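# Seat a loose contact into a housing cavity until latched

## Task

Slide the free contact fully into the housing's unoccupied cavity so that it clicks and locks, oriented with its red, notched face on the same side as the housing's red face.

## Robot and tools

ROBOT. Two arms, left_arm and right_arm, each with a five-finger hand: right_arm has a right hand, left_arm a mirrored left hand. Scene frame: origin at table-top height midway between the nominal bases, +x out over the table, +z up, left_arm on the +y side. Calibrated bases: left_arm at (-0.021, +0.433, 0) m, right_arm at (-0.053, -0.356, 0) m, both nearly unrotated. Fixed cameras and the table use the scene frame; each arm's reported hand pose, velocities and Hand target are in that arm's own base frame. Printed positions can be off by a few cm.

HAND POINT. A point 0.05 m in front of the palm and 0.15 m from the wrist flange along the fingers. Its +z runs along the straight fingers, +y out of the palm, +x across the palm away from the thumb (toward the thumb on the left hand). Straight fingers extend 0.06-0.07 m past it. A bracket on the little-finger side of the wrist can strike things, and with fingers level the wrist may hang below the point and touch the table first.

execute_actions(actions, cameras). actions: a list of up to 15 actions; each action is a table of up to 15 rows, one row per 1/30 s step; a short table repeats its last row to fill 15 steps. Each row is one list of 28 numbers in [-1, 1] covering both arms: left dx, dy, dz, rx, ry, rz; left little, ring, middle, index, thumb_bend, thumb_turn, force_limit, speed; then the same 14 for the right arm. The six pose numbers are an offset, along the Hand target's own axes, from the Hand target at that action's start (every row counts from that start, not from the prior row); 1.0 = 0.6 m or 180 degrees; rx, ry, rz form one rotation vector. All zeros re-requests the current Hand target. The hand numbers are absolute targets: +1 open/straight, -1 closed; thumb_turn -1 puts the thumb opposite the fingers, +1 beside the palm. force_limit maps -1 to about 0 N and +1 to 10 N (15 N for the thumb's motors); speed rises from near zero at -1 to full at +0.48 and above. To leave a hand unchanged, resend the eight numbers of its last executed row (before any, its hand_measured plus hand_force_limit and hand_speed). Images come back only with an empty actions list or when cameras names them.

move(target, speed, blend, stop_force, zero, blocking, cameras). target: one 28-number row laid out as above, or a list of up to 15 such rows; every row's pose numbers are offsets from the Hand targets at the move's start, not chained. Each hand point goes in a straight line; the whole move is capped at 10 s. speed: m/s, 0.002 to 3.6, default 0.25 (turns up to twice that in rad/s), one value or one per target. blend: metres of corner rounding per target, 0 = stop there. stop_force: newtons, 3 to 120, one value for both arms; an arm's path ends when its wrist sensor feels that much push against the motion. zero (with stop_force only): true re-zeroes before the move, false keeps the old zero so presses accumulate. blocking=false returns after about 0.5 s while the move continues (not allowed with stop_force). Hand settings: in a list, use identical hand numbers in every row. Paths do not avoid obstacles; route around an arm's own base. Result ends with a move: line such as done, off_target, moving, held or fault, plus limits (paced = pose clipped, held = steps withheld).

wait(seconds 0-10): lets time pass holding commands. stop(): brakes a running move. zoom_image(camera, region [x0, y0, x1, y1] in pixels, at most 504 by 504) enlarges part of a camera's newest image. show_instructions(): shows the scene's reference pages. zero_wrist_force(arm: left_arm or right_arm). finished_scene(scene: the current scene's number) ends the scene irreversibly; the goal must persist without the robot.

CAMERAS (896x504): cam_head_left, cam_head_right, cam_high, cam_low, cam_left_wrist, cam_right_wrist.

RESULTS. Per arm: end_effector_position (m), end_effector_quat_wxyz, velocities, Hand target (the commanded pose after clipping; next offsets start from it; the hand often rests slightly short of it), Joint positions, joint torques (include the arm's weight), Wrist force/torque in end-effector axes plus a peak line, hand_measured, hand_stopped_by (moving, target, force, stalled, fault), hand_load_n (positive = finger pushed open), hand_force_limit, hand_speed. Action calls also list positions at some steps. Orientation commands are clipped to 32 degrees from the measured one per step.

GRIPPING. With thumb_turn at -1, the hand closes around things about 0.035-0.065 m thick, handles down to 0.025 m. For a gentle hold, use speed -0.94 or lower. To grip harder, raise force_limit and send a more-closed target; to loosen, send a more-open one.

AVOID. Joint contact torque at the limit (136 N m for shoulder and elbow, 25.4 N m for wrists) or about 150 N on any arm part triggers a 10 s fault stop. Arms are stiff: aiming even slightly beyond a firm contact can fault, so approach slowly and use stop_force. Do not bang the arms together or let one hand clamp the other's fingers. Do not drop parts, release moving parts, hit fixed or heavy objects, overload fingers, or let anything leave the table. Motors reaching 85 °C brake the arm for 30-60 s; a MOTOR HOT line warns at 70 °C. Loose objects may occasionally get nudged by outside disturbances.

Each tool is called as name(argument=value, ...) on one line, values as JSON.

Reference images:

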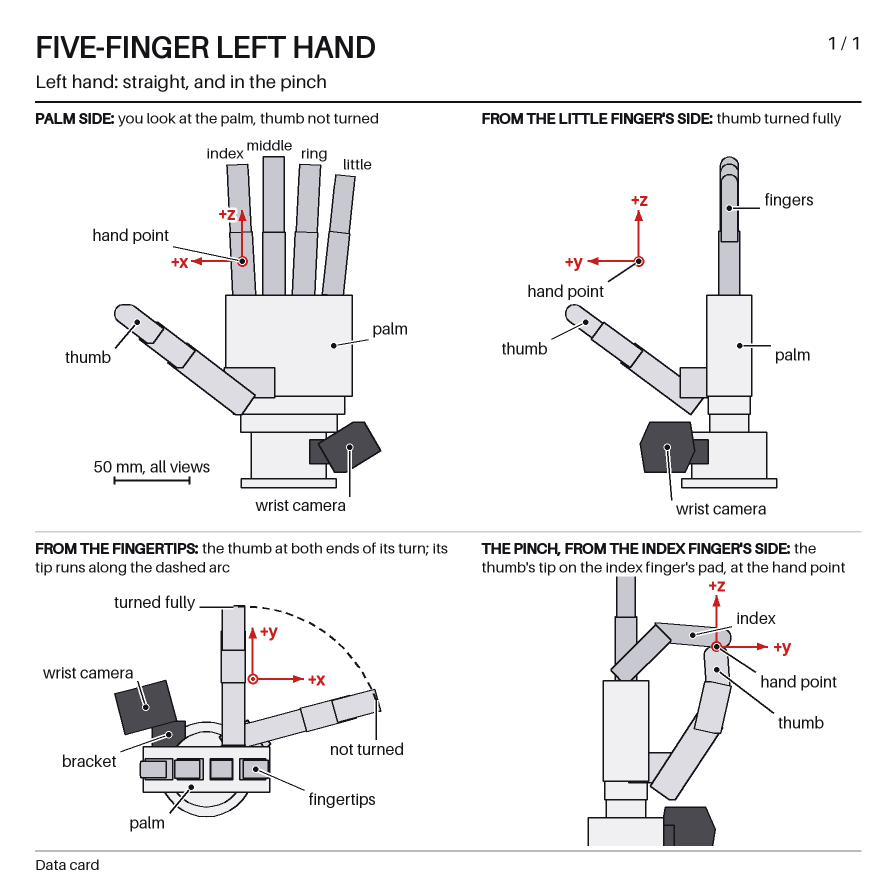

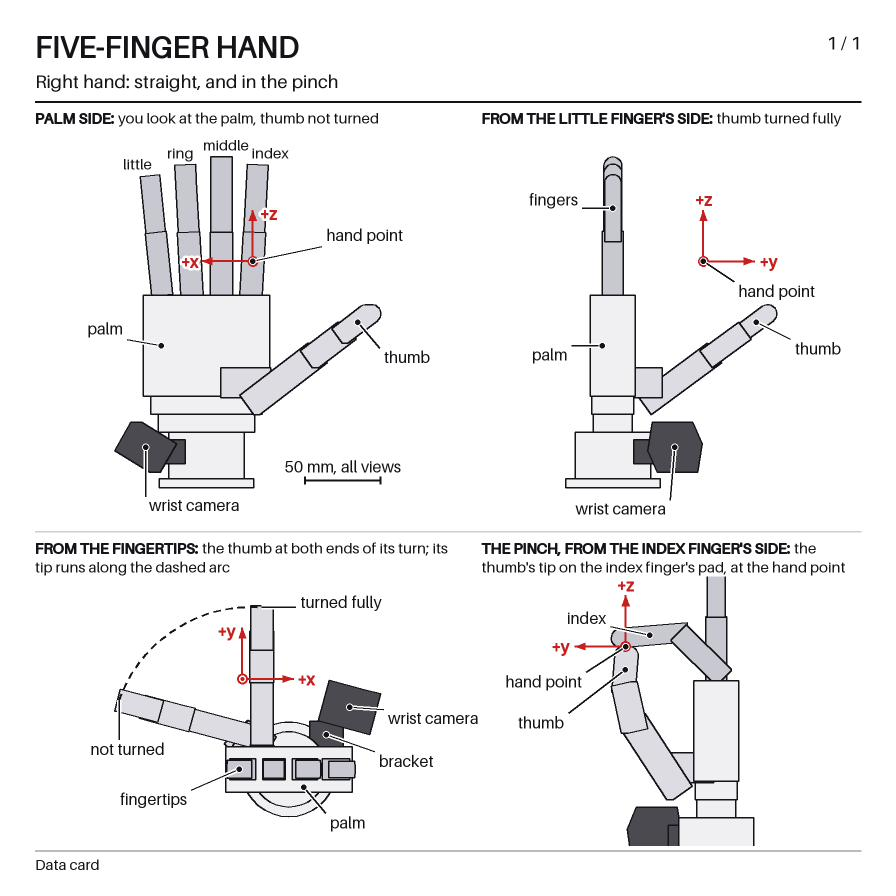

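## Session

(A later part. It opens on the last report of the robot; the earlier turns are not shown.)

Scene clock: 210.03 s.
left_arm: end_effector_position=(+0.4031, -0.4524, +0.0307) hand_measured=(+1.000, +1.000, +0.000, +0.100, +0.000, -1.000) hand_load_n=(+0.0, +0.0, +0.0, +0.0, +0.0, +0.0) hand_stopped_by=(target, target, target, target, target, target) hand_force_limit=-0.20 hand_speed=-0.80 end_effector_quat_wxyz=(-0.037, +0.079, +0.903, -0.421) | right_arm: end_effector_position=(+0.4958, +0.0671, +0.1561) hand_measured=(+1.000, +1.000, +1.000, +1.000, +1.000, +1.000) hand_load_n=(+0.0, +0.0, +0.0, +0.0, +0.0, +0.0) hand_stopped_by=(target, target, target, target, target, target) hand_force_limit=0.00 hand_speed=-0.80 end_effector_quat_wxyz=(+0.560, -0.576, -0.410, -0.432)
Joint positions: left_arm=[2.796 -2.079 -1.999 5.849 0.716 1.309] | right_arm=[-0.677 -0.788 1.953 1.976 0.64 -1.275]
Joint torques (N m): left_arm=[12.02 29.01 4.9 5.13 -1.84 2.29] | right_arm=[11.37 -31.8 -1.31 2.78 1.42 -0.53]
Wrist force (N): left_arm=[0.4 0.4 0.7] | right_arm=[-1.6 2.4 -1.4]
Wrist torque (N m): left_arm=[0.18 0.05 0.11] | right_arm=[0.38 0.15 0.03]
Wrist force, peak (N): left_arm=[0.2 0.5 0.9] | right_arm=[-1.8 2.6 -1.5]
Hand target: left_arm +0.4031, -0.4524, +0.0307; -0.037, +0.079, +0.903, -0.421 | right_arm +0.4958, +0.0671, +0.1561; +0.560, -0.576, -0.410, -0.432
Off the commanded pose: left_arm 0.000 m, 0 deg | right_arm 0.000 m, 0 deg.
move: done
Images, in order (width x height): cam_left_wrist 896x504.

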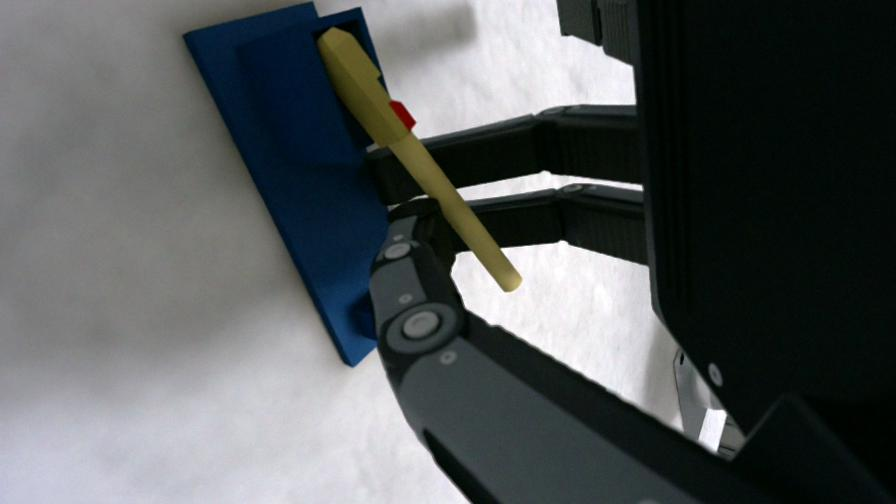

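move(target=[0,0,0,0,0,0,1,1,-0.2,-0.2,0.03,-1,-0.5,-0.85,0,0,0,0,0,0,1,1,1,1,1,1,0,-0.8], cameras=["cam_left_wrist"])

move(target=[0,0.0105,0.002,0,0,0,1,1,-0.2,-0.2,0.03,-1,-0.5,-0.85,0,0,0,0,0,0,1,1,1,1,1,1,0,-0.8], speed=0.02, stop_force=3, cameras=["cam_left_wrist"])

zoom_image(camera="cam_left_wrist", region=[280, 0, 530, 340])

Scene clock: 217.37 s.
left_arm: end_effector_position=(+0.4031, -0.4524, +0.0307) hand_measured=(+1.000, +1.000, -0.108, -0.038, +0.030, -1.000) hand_load_n=(+0.0, +0.0, +3.0, +2.5, +0.0, +0.0) hand_stopped_by=(target, target, force, force, target, target) hand_force_limit=-0.50 hand_speed=-0.85 end_effector_quat_wxyz=(-0.037, +0.079, +0.903, -0.421) | right_arm: end_effector_position=(+0.4958, +0.0671, +0.1561) hand_measured=(+1.000, +1.000, +1.000, +1.000, +1.000, +1.000) hand_load_n=(+0.0, +0.0, +0.0, +0.0, +0.0, +0.0) hand_stopped_by=(target, target, target, target, target, target) hand_force_limit=0.00 hand_speed=-0.80 end_effector_quat_wxyz=(+0.560, -0.576, -0.410, -0.432)
Joint positions: left_arm=[2.796 -2.079 -1.999 5.849 0.716 1.309] | right_arm=[-0.677 -0.788 1.953 1.976 0.64 -1.275]
Joint torques (N m): left_arm=[11.86 31.2 5.1 5.09 -2.06 2.12] | right_arm=[11.27 -33.09 -1.81 3.01 1.57 -0.45]
Wrist force (N): left_arm=[-0.5 -1.5 6.2] | right_arm=[-1.9 2.3 -1.4]
Wrist torque (N m): left_arm=[0.16 0.16 0.10] | right_arm=[0.37 0.19 0.02]
Wrist force, peak (N): left_arm=[-0.4 -1.3 6.2] | right_arm=[-1.8 2.6 -1.9]
Hand target: left_arm +0.4031, -0.4524, +0.0307; -0.037, +0.079, +0.903, -0.421 | right_arm +0.4958, +0.0671, +0.1561; +0.560, -0.576, -0.410, -0.432
Off the commanded pose: left_arm 0.000 m, 0 deg | right_arm 0.000 m, 0 deg.
move: done
Images, in order (width x height): cam_left_wrist 896x504.

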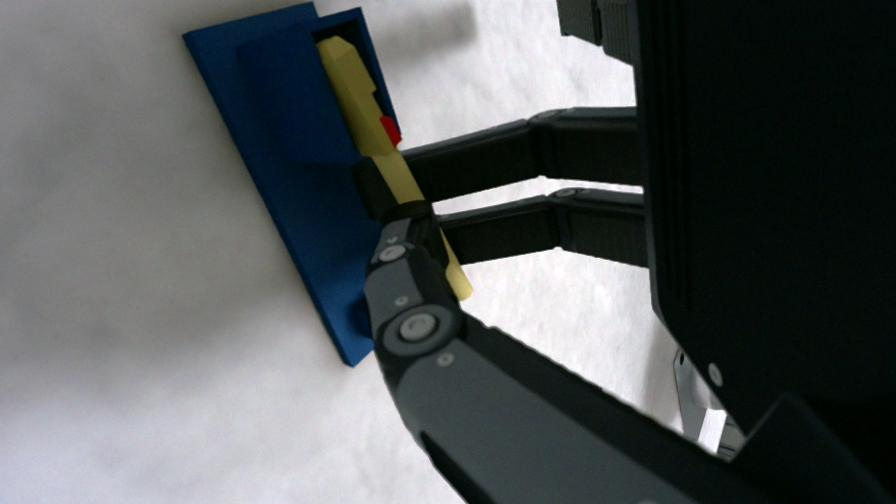

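Scene clock: 219.07 s.
left_arm: end_effector_position=(+0.4037, -0.4493, +0.0251) hand_measured=(+1.000, +1.000, -0.110, -0.038, +0.030, -1.000) hand_load_n=(+0.0, +0.0, +0.0, +1.5, +0.0, +0.0) hand_stopped_by=(target, target, force, force, target, target) hand_force_limit=-0.50 hand_speed=-0.85 end_effector_quat_wxyz=(-0.037, +0.079, +0.903, -0.421) | right_arm: end_effector_position=(+0.4958, +0.0671, +0.1561) hand_measured=(+1.000, +1.000, +1.000, +1.000, +1.000, +1.000) hand_load_n=(+0.0, +0.0, +0.0, +0.0, +0.0, +0.0) hand_stopped_by=(target, target, target, target, target, target) hand_force_limit=0.00 hand_speed=-0.80 end_effector_quat_wxyz=(+0.560, -0.576, -0.410, -0.432)
Joint positions: left_arm=[2.802 -2.087 -2.005 5.856 0.715 1.318] | right_arm=[-0.677 -0.788 1.953 1.976 0.64 -1.275]
Joint torques (N m): left_arm=[-9.4 45.09 22.76 0.83 -2.06 -2.21] | right_arm=[10.68 -32.61 -2.25 3.06 1.41 -0.16]
Wrist force (N): left_arm=[0.0 0.2 2.3] | right_arm=[-2.0 2.5 -1.7]
Wrist torque (N m): left_arm=[0.19 0.09 -0.05] | right_arm=[0.41 0.20 0.03]
Wrist force, peak (N): left_arm=[-0.7 -1.7 6.1] | right_arm=[-2.0 2.4 -1.8]
Hand target: left_arm +0.4037, -0.4493, +0.0251; -0.037, +0.079, +0.903, -0.421 | right_arm +0.4958, +0.0671, +0.1561; +0.560, -0.576, -0.410, -0.432
Off the commanded pose: left_arm 0.000 m, 0 deg | right_arm 0.000 m, 0 deg.
move: done
Images, in order (width x height): cam_left_wrist 896x504.

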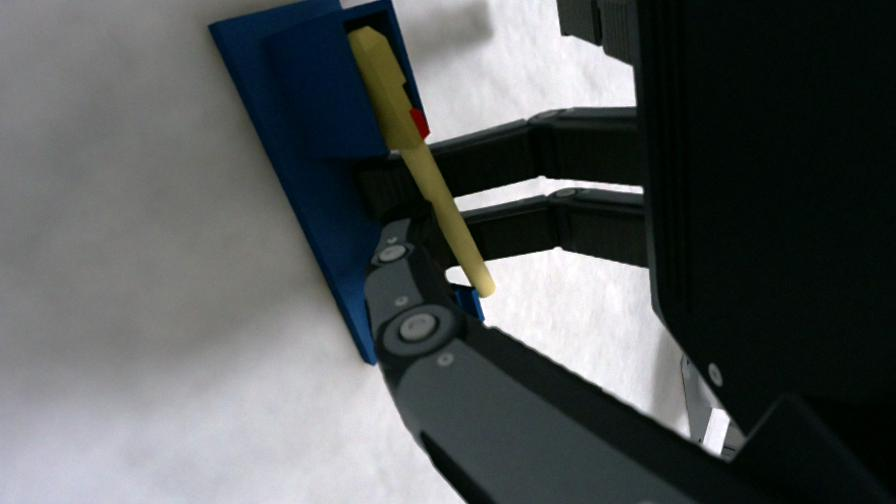

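Scaled by 1.482.

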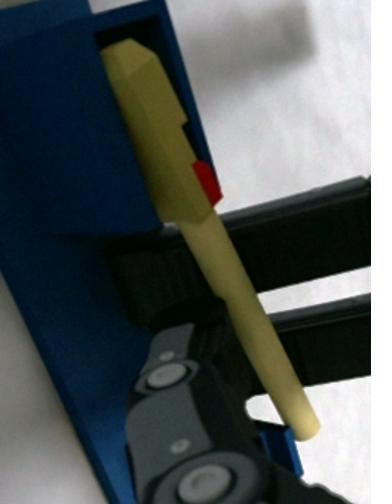

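move(target=[0,-0.0105,-0.002,0,0,0,1,1,-0.2,-0.2,0.03,-1,-0.5,-0.85,0,0,0,0,0,0,1,1,1,1,1,1,0,-0.8], speed=0.02, cameras=["cam_left_wrist"])

Scene clock: 221.20 s.
left_arm: end_effector_position=(+0.4031, -0.4525, +0.0308) hand_measured=(+1.000, +1.000, -0.110, -0.038, +0.030, -1.000) hand_load_n=(+0.0, +0.0, +0.0, +0.5, +0.0, +0.0) hand_stopped_by=(target, target, force, force, target, target) hand_force_limit=-0.50 hand_speed=-0.85 end_effector_quat_wxyz=(-0.037, +0.079, +0.903, -0.421) | right_arm: end_effector_position=(+0.4958, +0.0671, +0.1561) hand_measured=(+1.000, +1.000, +1.000, +1.000, +1.000, +1.000) hand_load_n=(+0.0, +0.0, +0.0, +0.0, +0.0, +0.0) hand_stopped_by=(target, target, target, target, target, target) hand_force_limit=0.00 hand_speed=-0.80 end_effector_quat_wxyz=(+0.560, -0.576, -0.410, -0.432)
Joint positions: left_arm=[2.796 -2.078 -1.999 5.849 0.716 1.309] | right_arm=[-0.677 -0.788 1.953 1.976 0.64 -1.275]
Joint torques (N m): left_arm=[-3.05 36.19 16.54 1.55 0.88 -0.46] | right_arm=[11.09 -33.47 -2.57 2.79 1.38 -0.25]
Wrist force (N): left_arm=[0.1 0.6 0.8] | right_arm=[-1.6 2.0 -1.5]
Wrist torque (N m): left_arm=[0.21 0.10 0.13] | right_arm=[0.32 0.15 0.03]
Wrist force, peak (N): left_arm=[0.1 0.3 2.5] | right_arm=[-2.2 2.4 -1.6]
Hand target: left_arm +0.4031, -0.4524, +0.0307; -0.037, +0.079, +0.903, -0.421 | right_arm +0.4958, +0.0671, +0.1561; +0.560, -0.576, -0.410, -0.432
Off the commanded pose: left_arm 0.000 m, 0 deg | right_arm 0.000 m, 0 deg.
move: done
Images, in order (width x height): cam_left_wrist 896x504.

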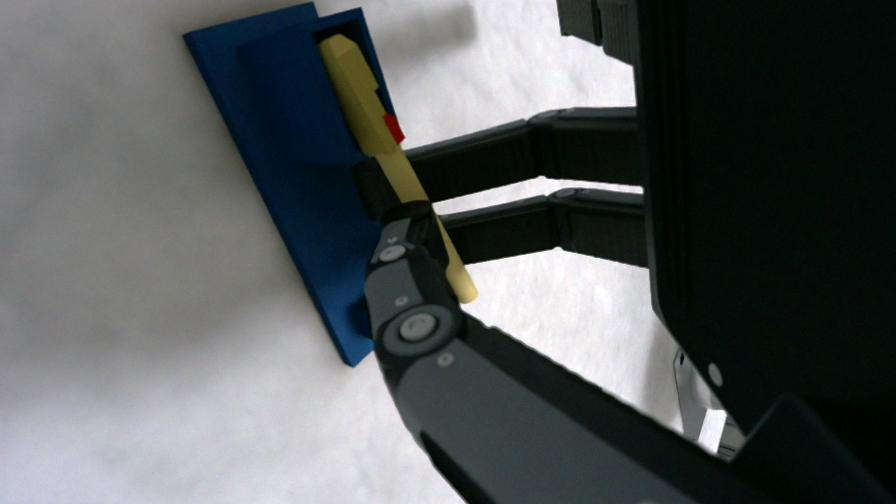

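move(target=[0,0,0,0,0,0,1,1,-0.5,-0.5,0.03,-1,-0.5,-0.93,0,0,0,0,0,0,1,1,1,1,1,1,0,-0.8], cameras=["cam_left_wrist"])

zoom_image(camera="cam_left_wrist", region=[280, 0, 530, 340])

Scene clock: 222.53 s.
left_arm: end_effector_position=(+0.4031, -0.4524, +0.0307) hand_measured=(+1.000, +1.000, -0.128, -0.116, +0.030, -1.000) hand_load_n=(+0.0, +0.0, +0.0, +2.0, +1.0, -0.5) hand_stopped_by=(target, target, force, force, target, target) hand_force_limit=-0.50 hand_speed=-0.93 end_effector_quat_wxyz=(-0.037, +0.079, +0.903, -0.421) | right_arm: end_effector_position=(+0.4958, +0.0671, +0.1561) hand_measured=(+1.000, +1.000, +1.000, +1.000, +1.000, +1.000) hand_load_n=(+0.0, +0.0, +0.0, +0.0, +0.0, +0.0) hand_stopped_by=(target, target, target, target, target, target) hand_force_limit=0.00 hand_speed=-0.80 end_effector_quat_wxyz=(+0.560, -0.576, -0.410, -0.432)
Joint positions: left_arm=[2.796 -2.079 -1.999 5.849 0.716 1.309] | right_arm=[-0.677 -0.788 1.953 1.976 0.64 -1.275]
Joint torques (N m): left_arm=[10.44 29.76 5.01 4.58 -1.63 2.23] | right_arm=[10.87 -32.55 -2.41 2.91 1.46 -0.17]
Wrist force (N): left_arm=[-0.2 0.7 -1.1] | right_arm=[-1.8 2.3 -1.6]
Wrist torque (N m): left_arm=[0.16 0.07 0.14] | right_arm=[0.38 0.16 0.03]
Wrist force, peak (N): left_arm=[-0.3 0.4 -1.5] | right_arm=[-2.1 2.5 -1.7]
Hand target: left_arm +0.4031, -0.4524, +0.0307; -0.037, +0.079, +0.903, -0.421 | right_arm +0.4958, +0.0671, +0.1561; +0.560, -0.576, -0.410, -0.432
Off the commanded pose: left_arm 0.000 m, 0 deg | right_arm 0.000 m, 0 deg.
move: done
Images, in order (width x height): cam_left_wrist 896x504.

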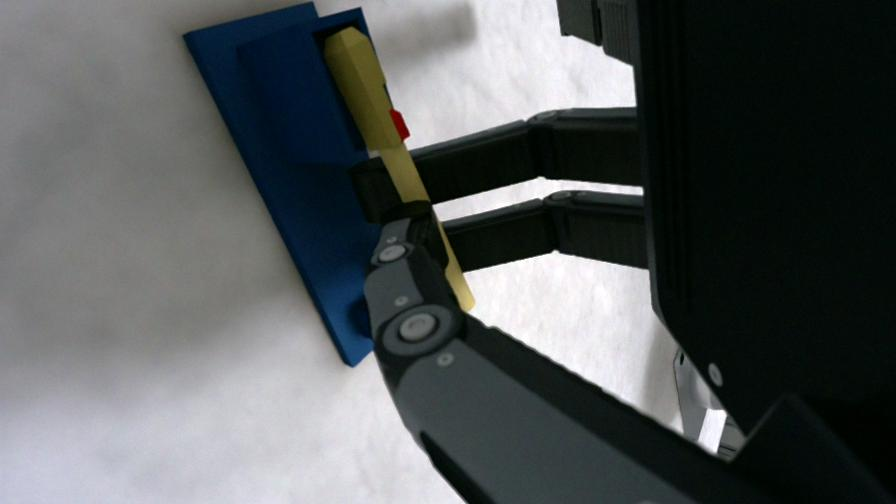

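Scaled by 1.482.

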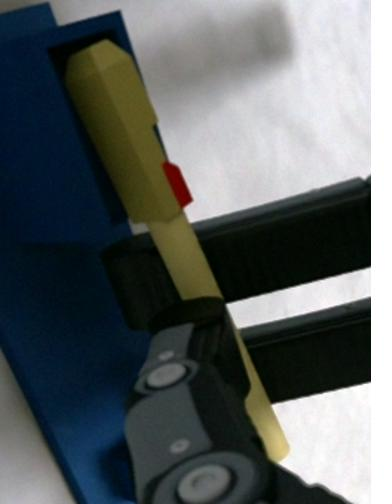

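move(target=[0,0,0,0,0,0,1,1,-0.55,-0.55,0.03,-1,-0.15,-0.93,0,0,0,0,0,0,1,1,1,1,1,1,0,-0.8])

move(target=[0,-0.0511,-0.0429,0,0,0,1,1,-0.55,-0.55,0.03,-1,-0.15,-0.93,0,0,0,0,0,0,1,1,1,1,1,1,0,-0.8], speed=0.04, cameras=["cam_left_wrist","cam_right_wrist"])

zoom_image(camera="cam_left_wrist", region=[280, 0, 530, 340])

zoom_image(camera="cam_right_wrist", region=[350, 180, 470, 290])

Scene clock: 223.90 s.
left_arm: end_effector_position=(+0.4031, -0.4524, +0.0307) hand_measured=(+1.000, +1.000, -0.146, -0.134, +0.030, -1.000) hand_load_n=(+0.0, +0.0, +5.5, +5.0, +2.0, -1.0) hand_stopped_by=(target, target, force, force, target, target) hand_force_limit=-0.15 hand_speed=-0.93 end_effector_quat_wxyz=(-0.037, +0.079, +0.903, -0.421) | right_arm: end_effector_position=(+0.4958, +0.0671, +0.1561) hand_measured=(+1.000, +1.000, +1.000, +1.000, +1.000, +1.000) hand_load_n=(+0.0, +0.0, +0.0, +0.0, +0.0, +0.0) hand_stopped_by=(target, target, target, target, target, target) hand_force_limit=0.00 hand_speed=-0.80 end_effector_quat_wxyz=(+0.560, -0.576, -0.410, -0.432)
Joint positions: left_arm=[2.796 -2.079 -1.999 5.849 0.716 1.309] | right_arm=[-0.677 -0.788 1.953 1.976 0.64 -1.275]
Joint torques (N m): left_arm=[11.46 29.5 6.44 4.61 -3.78 2.27] | right_arm=[11.18 -32.53 -2.53 2.83 1.45 -0.29]
Wrist force (N): left_arm=[0.2 0.0 -2.2] | right_arm=[-1.8 2.6 -1.4]
Wrist torque (N m): left_arm=[0.18 -0.02 0.18] | right_arm=[0.42 0.17 0.03]
Wrist force, peak (N): left_arm=[0.1 -0.3 -2.5] | right_arm=[-2.0 2.4 -1.9]
Hand target: left_arm +0.4031, -0.4524, +0.0307; -0.037, +0.079, +0.903, -0.421 | right_arm +0.4958, +0.0671, +0.1561; +0.560, -0.576, -0.410, -0.432
Off the commanded pose: left_arm 0.000 m, 0 deg | right_arm 0.000 m, 0 deg.
move: done

Scene clock: 225.20 s.
left_arm: end_effector_position=(+0.4032, -0.4524, +0.0709) hand_measured=(+1.000, +1.000, -0.146, -0.134, +0.030, -1.000) hand_load_n=(+0.0, +0.0, +7.0, +2.0, +4.0, -1.5) hand_stopped_by=(target, target, force, force, target, target) hand_force_limit=-0.15 hand_speed=-0.93 end_effector_quat_wxyz=(-0.037, +0.079, +0.903, -0.421) end_effector_velocity=(+0.001, +0.000, -0.001) end_effector_angular_velocity=(+0.000, -0.004, +0.000) | right_arm: end_effector_position=(+0.4958, +0.0671, +0.1561) hand_measured=(+1.000, +1.000, +1.000, +1.000, +1.000, +1.000) hand_load_n=(+0.0, +0.0, +0.0, +0.0, +0.0, +0.0) hand_stopped_by=(target, target, target, target, target, target) hand_force_limit=0.00 hand_speed=-0.80 end_effector_quat_wxyz=(+0.560, -0.576, -0.410, -0.432)
Joint positions: left_arm=[2.796 -1.999 -1.979 5.749 0.716 1.309] | right_arm=[-0.677 -0.788 1.953 1.976 0.64 -1.275]
Joint velocities: left_arm=[0 -0.002 0 0.006 0.001 0] | right_arm=[within noise]
Joint torques (N m): left_arm=[-5.26 30.34 9.85 5.59 -2.25 0.37] | right_arm=[10.09 -31.72 -1.87 2.99 1.41 -0.2]
Wrist force (N): left_arm=[0.2 0.5 1.2] | right_arm=[-1.7 2.3 -1.4]
Wrist torque (N m): left_arm=[0.16 0.10 0.13] | right_arm=[0.37 0.16 0.03]
Wrist force, peak (N): left_arm=[0.5 2.7 0.2] | right_arm=[-1.8 2.5 -1.9]
Hand target: left_arm +0.4031, -0.4524, +0.0708; -0.037, +0.079, +0.903, -0.421 | right_arm +0.4958, +0.0671, +0.1561; +0.560, -0.576, -0.410, -0.432
Off the commanded pose: left_arm 0.000 m, 0 deg | right_arm 0.000 m, 0 deg.
move: done
Images, in order (width x height): cam_left_wrist 896x504, cam_right_wrist 896x504.

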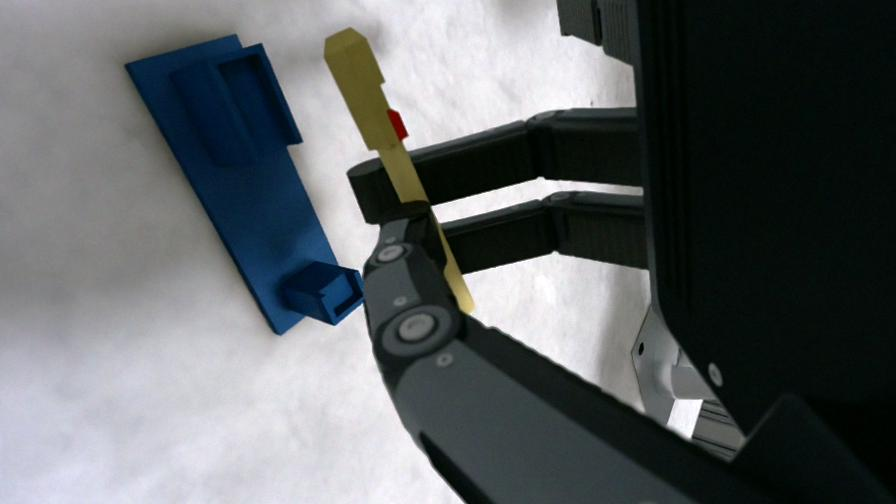

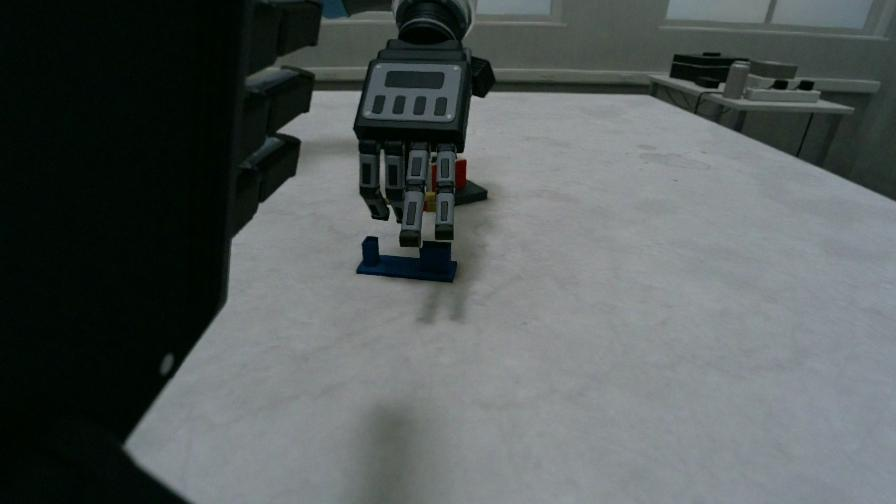

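Scaled by 1.482.

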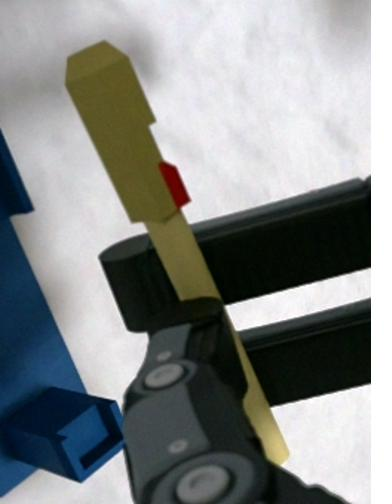

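Scaled by 4.200.

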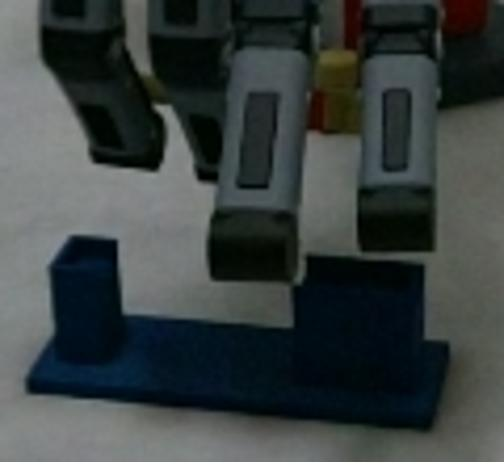

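move(target=[[0,-0.1277,-0.1072,0,0,0,1,1,-0.55,-0.55,0.03,-1,-0.15,-0.93,0,0,0.08,0,0,0,1,1,1,1,1,1,0,-0.8],[-0.0422,0.0632,-0.4105,0.1649,0.1824,-0.4737,1,1,-0.55,-0.55,0.03,-1,-0.15,-0.93,0,0,0.28,0,0,0,1,1,1,1,1,1,0,-0.8],[-0.0422,0.1335,-0.3515,0.1649,0.1824,-0.4737,1,1,-0.55,-0.55,0.03,-1,-0.15,-0.93,0,0,0.333,0,0,0,1,1,1,1,1,1,0,-0.8]], speed=0.22, blend=0.03, cameras=["cam_left_wrist","cam_right_wrist"])

Scene clock: 233.87 s.
left_arm: end_effector_position=(+0.4650, -0.2471, +0.1452) hand_measured=(+1.000, +1.000, -0.146, -0.134, +0.030, -1.000) hand_load_n=(+0.0, +0.0, +6.5, +2.5, +4.0, -1.0) hand_stopped_by=(target, target, force, force, target, target) hand_force_limit=-0.15 hand_speed=-0.93 end_effector_quat_wxyz=(+0.550, +0.444, -0.550, +0.444) | right_arm: end_effector_position=(+0.5034, +0.2667, +0.1560) hand_measured=(+1.000, +1.000, +1.000, +1.000, +1.000, +1.000) hand_load_n=(+0.0, -0.5, +0.0, +0.0, +0.0, +0.0) hand_stopped_by=(target, target, target, target, target, target) hand_force_limit=0.00 hand_speed=-0.80 end_effector_quat_wxyz=(+0.560, -0.576, -0.410, -0.431)
Joint positions: left_arm=[3.349 -2.281 -1.622 3.904 0.419 1.57] | right_arm=[-0.262 -0.816 2.037 1.918 0.224 -1.273]
Joint torques (N m): left_arm=[-11.8 36.62 22.45 0.16 0.3 0.68] | right_arm=[-2.38 -33.99 0.35 -0.57 -1.06 1.27]
Wrist force (N): left_arm=[-0.6 1.6 1.0] | right_arm=[-1.6 1.9 -1.7]
Wrist torque (N m): left_arm=[0.25 0.44 -0.05] | right_arm=[0.33 0.15 -0.07]
Wrist force, peak (N): left_arm=[-2.6 1.6 1.2] | right_arm=[-1.7 2.3 -2.5]
Hand target: left_arm +0.4650, -0.2471, +0.1451; +0.550, +0.444, -0.550, +0.444 | right_arm +0.5034, +0.2668, +0.1560; +0.560, -0.576, -0.410, -0.432
Off the commanded pose: left_arm 0.000 m, 0 deg | right_arm 0.000 m, 0 deg.
move: done; blend cut to 0.0275 m at target 2
Images, in order (width x height): cam_left_wrist 896x504, cam_right_wrist 896x504.

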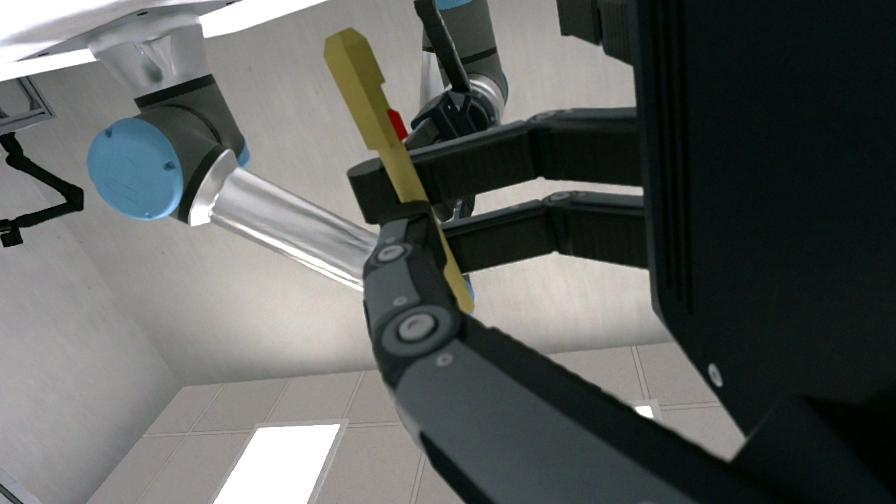

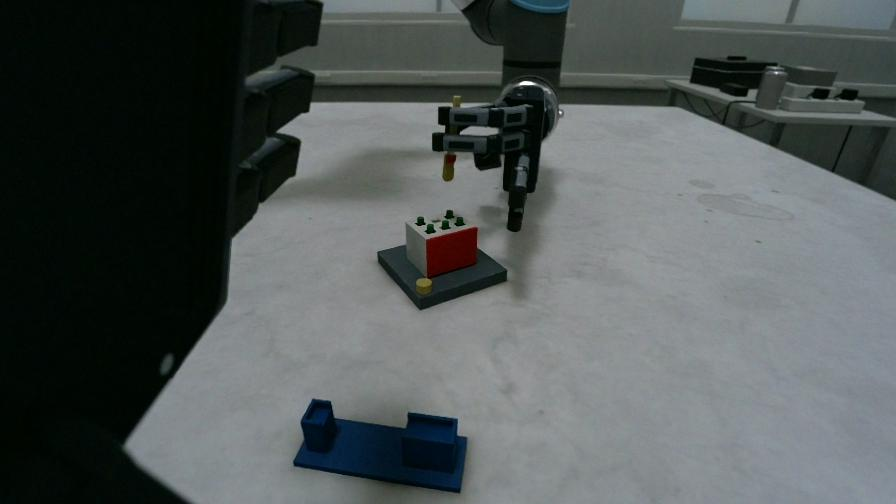

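zoom_image(camera="cam_right_wrist", region=[400, 80, 540, 240])

zoom_image(camera="cam_right_wrist", region=[400, 190, 500, 290])

Scaled by 3.150.

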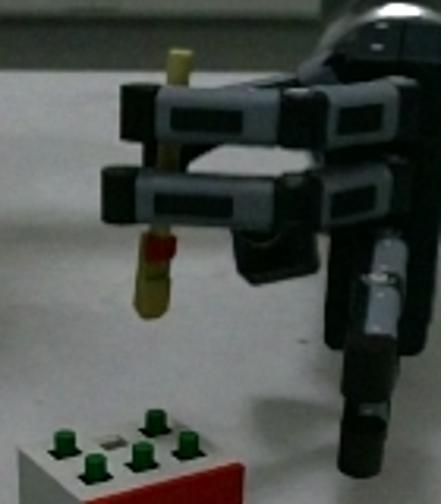

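Scaled by 5.040.

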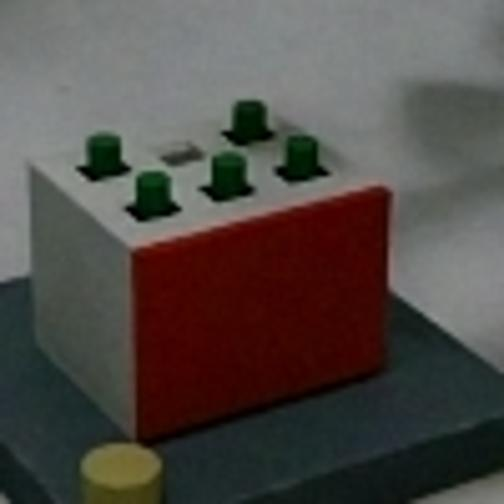

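move(target=[0,0,0,0,0.0159,0.0334,1,1,-0.55,-0.55,0.03,-1,-0.15,-0.93,0,0,0,0,0,0,1,1,1,1,1,1,0,-0.8], speed=0.1, cameras=["cam_left_wrist","cam_right_wrist"])

zoom_image(camera="cam_right_wrist", region=[410, 80, 510, 240])

zoom_image(camera="cam_right_wrist", region=[430, 140, 470, 190])

Scene clock: 237.30 s.
left_arm: end_effector_position=(+0.4651, -0.2471, +0.1451) hand_measured=(+1.000, +1.000, -0.146, -0.134, +0.030, -1.000) hand_load_n=(+0.0, +0.0, +7.0, +2.0, +4.0, -1.5) hand_stopped_by=(target, target, force, force, target, target) hand_force_limit=-0.15 hand_speed=-0.93 end_effector_quat_wxyz=(+0.539, +0.404, -0.559, +0.484) | right_arm: end_effector_position=(+0.5034, +0.2668, +0.1560) hand_measured=(+1.000, +1.000, +1.000, +1.000, +1.000, +1.000) hand_load_n=(+0.0, +0.0, +0.0, +0.0, +0.0, -0.5) hand_stopped_by=(target, target, target, target, target, target) hand_force_limit=0.00 hand_speed=-0.80 end_effector_quat_wxyz=(+0.560, -0.576, -0.410, -0.432)
Joint positions: left_arm=[3.343 -2.318 -1.571 3.768 0.419 1.788] | right_arm=[-0.262 -0.816 2.037 1.918 0.224 -1.273]
Joint torques (N m): left_arm=[-4.71 53.5 4.05 0.64 1.28 0.64] | right_arm=[10.21 -43.71 -0.28 -1.84 -1.87 -1.42]
Wrist force (N): left_arm=[-0.2 1.4 1.3] | right_arm=[-1.6 2.0 -1.6]
Wrist torque (N m): left_arm=[0.23 0.38 0.00] | right_arm=[0.33 0.16 -0.08]
Wrist force, peak (N): left_arm=[-0.6 1.7 1.4] | right_arm=[-1.6 2.3 -2.1]
Hand target: left_arm +0.4650, -0.2471, +0.1451; +0.539, +0.404, -0.559, +0.484 | right_arm +0.5034, +0.2668, +0.1560; +0.560, -0.576, -0.410, -0.432
Off the commanded pose: left_arm 0.000 m, 0 deg | right_arm 0.000 m, 0 deg.
move: done
Images, in order (width x height): cam_left_wrist 896x504, cam_right_wrist 896x504.

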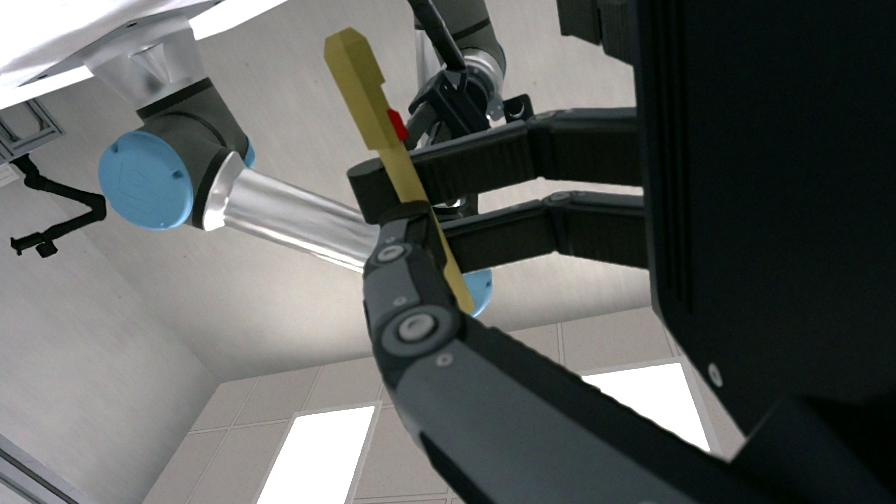

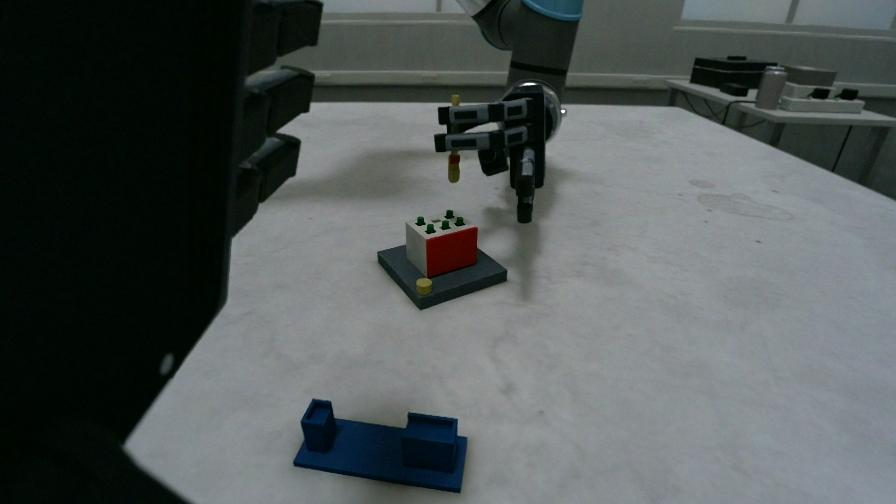

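Scaled by 3.150.

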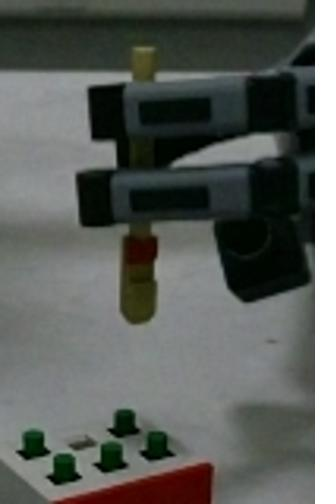

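Scaled by 10.080.

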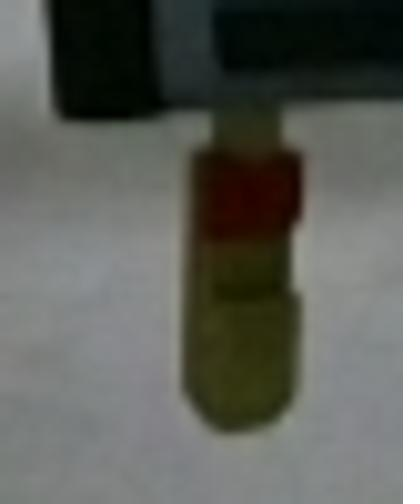

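zoom_image(camera="cam_left_wrist", region=[310, 15, 430, 165])

zoom_image(camera="cam_right_wrist", region=[440, 150, 465, 185])

Scaled by 3.360.

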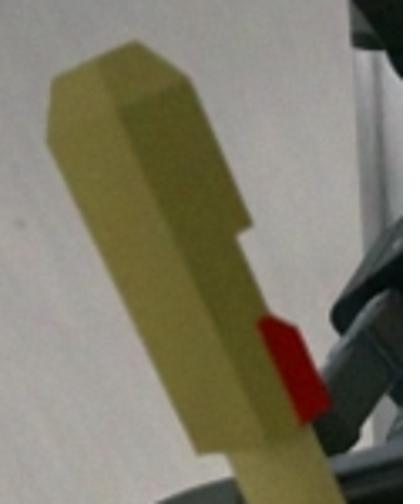

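Scaled by 14.400.

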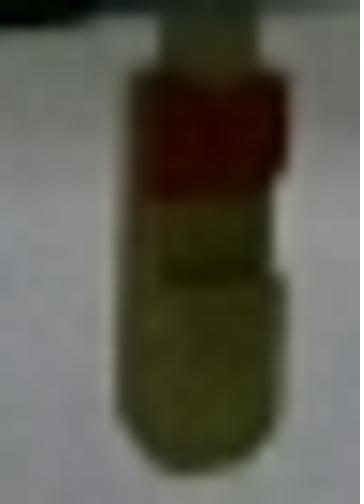

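move(target=[-0.0224,0.0283,0.0042,0.0474,-0.0050,0.0063,1,1,-0.55,-0.55,0.03,-1,-0.15,-0.93,0,0,0,0,0,0,1,1,1,1,1,1,0,-0.8], speed=0.08, cameras=["cam_left_wrist","cam_right_wrist"])

zoom_image(camera="cam_right_wrist", region=[400, 80, 500, 240])

zoom_image(camera="cam_right_wrist", region=[415, 180, 465, 240])

Scene clock: 244.30 s.
left_arm: end_effector_position=(+0.4493, -0.2469, +0.1301) hand_measured=(+1.000, +1.000, -0.146, -0.134, +0.030, -1.000) hand_load_n=(+0.0, +0.0, +6.5, +2.0, +4.0, -1.5) hand_stopped_by=(target, target, force, force, target, target) hand_force_limit=-0.15 hand_speed=-0.93 end_effector_quat_wxyz=(+0.498, +0.441, -0.530, +0.526) | right_arm: end_effector_position=(+0.5034, +0.2668, +0.1560) hand_measured=(+1.000, +1.000, +1.000, +1.000, +1.000, +1.000) hand_load_n=(+0.0, +0.0, +0.0, -0.5, +0.0, +0.0) hand_stopped_by=(target, target, target, target, target, target) hand_force_limit=0.00 hand_speed=-0.80 end_effector_quat_wxyz=(+0.560, -0.576, -0.410, -0.432)
Joint positions: left_arm=[3.391 -2.264 -1.738 3.839 0.318 1.843] | right_arm=[-0.262 -0.816 2.037 1.918 0.224 -1.273]
Joint torques (N m): left_arm=[-11.33 35.26 20.55 -3.17 2.44 -2.31] | right_arm=[10.58 -44.24 0.25 -1.76 -1.72 -1.16]
Wrist force (N): left_arm=[-0.4 1.5 1.3] | right_arm=[-1.8 2.2 -1.6]
Wrist torque (N m): left_arm=[0.22 0.40 -0.05] | right_arm=[0.37 0.18 -0.07]
Wrist force, peak (N): left_arm=[-0.5 1.7 1.6] | right_arm=[-1.9 2.3 -1.7]
Hand target: left_arm +0.4492, -0.2470, +0.1301; +0.499, +0.441, -0.529, +0.526 | right_arm +0.5034, +0.2668, +0.1560; +0.560, -0.576, -0.410, -0.432
Off the commanded pose: left_arm 0.000 m, 0 deg | right_arm 0.000 m, 0 deg.
move: done
Images, in order (width x height): cam_left_wrist 896x504, cam_right_wrist 896x504.

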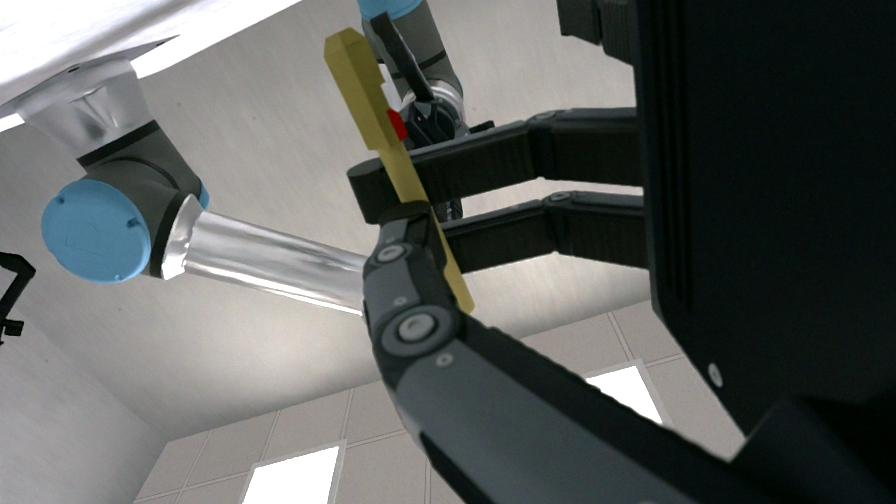

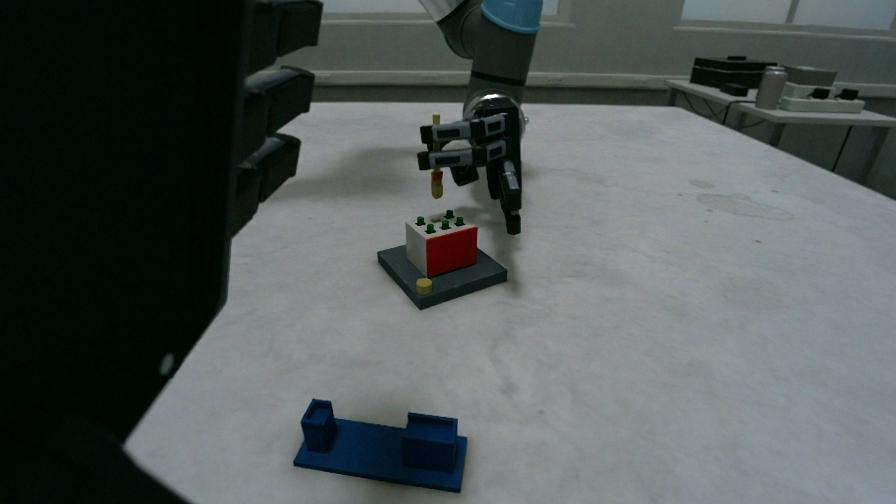

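Scaled by 3.150.

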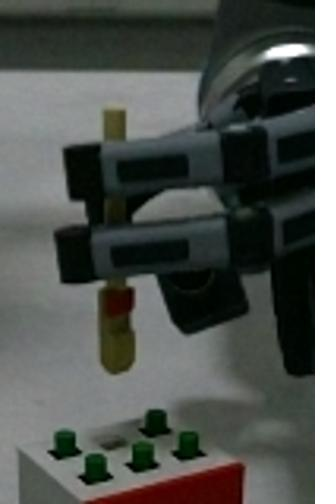

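Scaled by 8.400.

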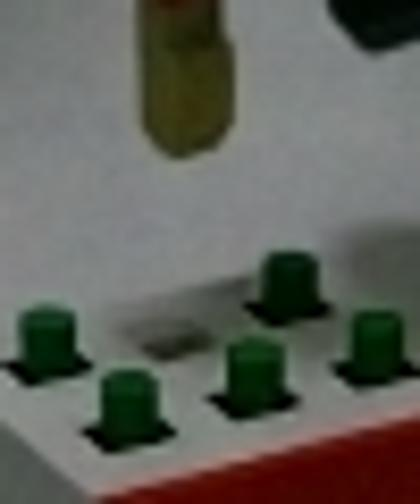

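move(target=[0,0,0,0,0,0,1,1,-0.55,-0.55,0.03,-1,-0.15,-0.93,-0.073,-0.2389,0,0,0,0,1,1,1,1,1,1,0,-0.8], speed=0.2, cameras=["cam_right_wrist"])

zoom_image(camera="cam_right_wrist", region=[570, 80, 670, 240])

zoom_image(camera="cam_right_wrist", region=[580, 180, 640, 240])

Scene clock: 247.80 s.
left_arm: end_effector_position=(+0.4492, -0.2470, +0.1301) hand_measured=(+1.000, +1.000, -0.146, -0.134, +0.030, -1.000) hand_load_n=(+0.0, +0.0, +6.5, +2.0, +4.0, -1.5) hand_stopped_by=(target, target, force, force, target, target) hand_force_limit=-0.15 hand_speed=-0.93 end_effector_quat_wxyz=(+0.499, +0.441, -0.529, +0.526) | right_arm: end_effector_position=(+0.3537, +0.2723, +0.1559) hand_measured=(+1.000, +1.000, +1.000, +1.000, +1.000, +1.000) hand_load_n=(+0.0, +0.0, +0.0, +0.0, +0.0, +0.0) hand_stopped_by=(target, target, target, target, target, target) hand_force_limit=0.00 hand_speed=-0.80 end_effector_quat_wxyz=(+0.560, -0.576, -0.410, -0.432)
Joint positions: left_arm=[3.391 -2.264 -1.738 3.839 0.318 1.843] | right_arm=[-0.385 -0.9 2.468 1.572 0.347 -1.274]
Joint torques (N m): left_arm=[-11.58 34.76 8.33 -3.46 2.48 -1.24] | right_arm=[9.66 -22.31 7.43 -1.23 -0.83 -1.33]
Wrist force (N): left_arm=[-0.5 1.6 1.1] | right_arm=[-1.5 2.1 -1.5]
Wrist torque (N m): left_arm=[0.24 0.40 -0.05] | right_arm=[0.36 0.14 -0.06]
Wrist force, peak (N): left_arm=[-0.4 1.8 1.4] | right_arm=[-0.9 3.6 -1.8]
Hand target: left_arm +0.4492, -0.2470, +0.1301; +0.499, +0.441, -0.529, +0.526 | right_arm +0.3536, +0.2724, +0.1559; +0.560, -0.576, -0.410, -0.432
Off the commanded pose: left_arm 0.000 m, 0 deg | right_arm 0.000 m, 0 deg.
move: done
Images, in order (width x height): cam_right_wrist 896x504.

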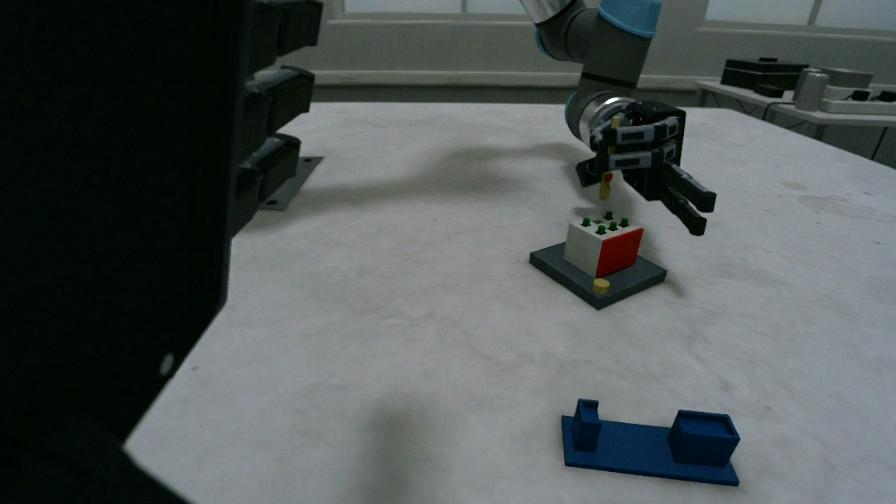

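Scaled by 3.150.

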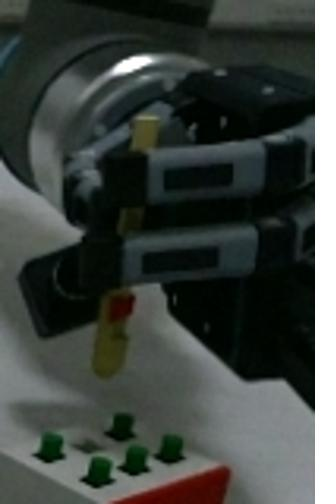

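Scaled by 8.400.

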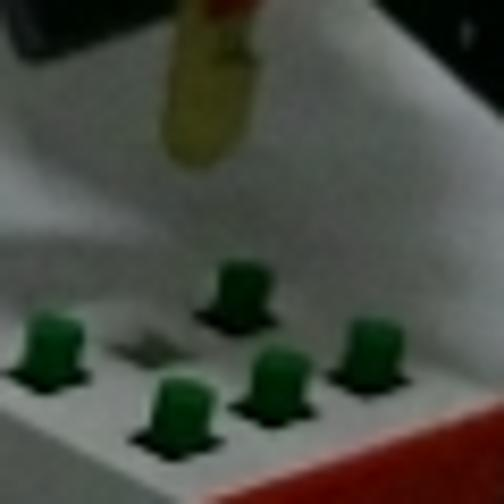

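zoom_image(camera="cam_right_wrist", region=[590, 100, 640, 210])

zoom_image(camera="cam_right_wrist", region=[560, 200, 650, 290])

Scaled by 4.582.

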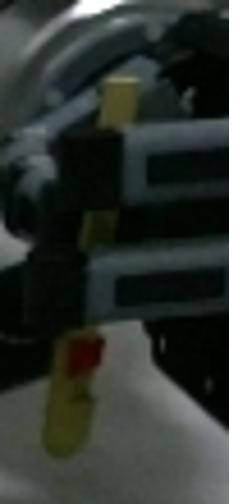

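Scaled by 5.600.

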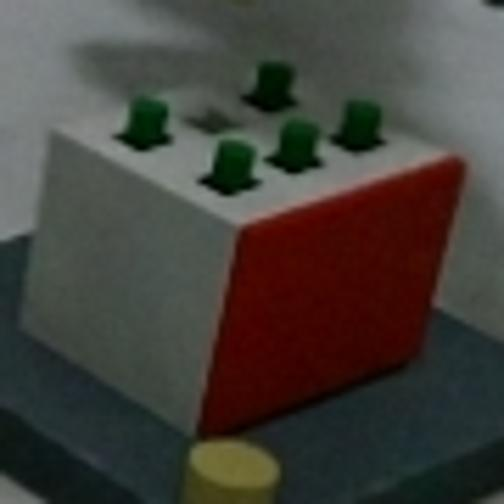

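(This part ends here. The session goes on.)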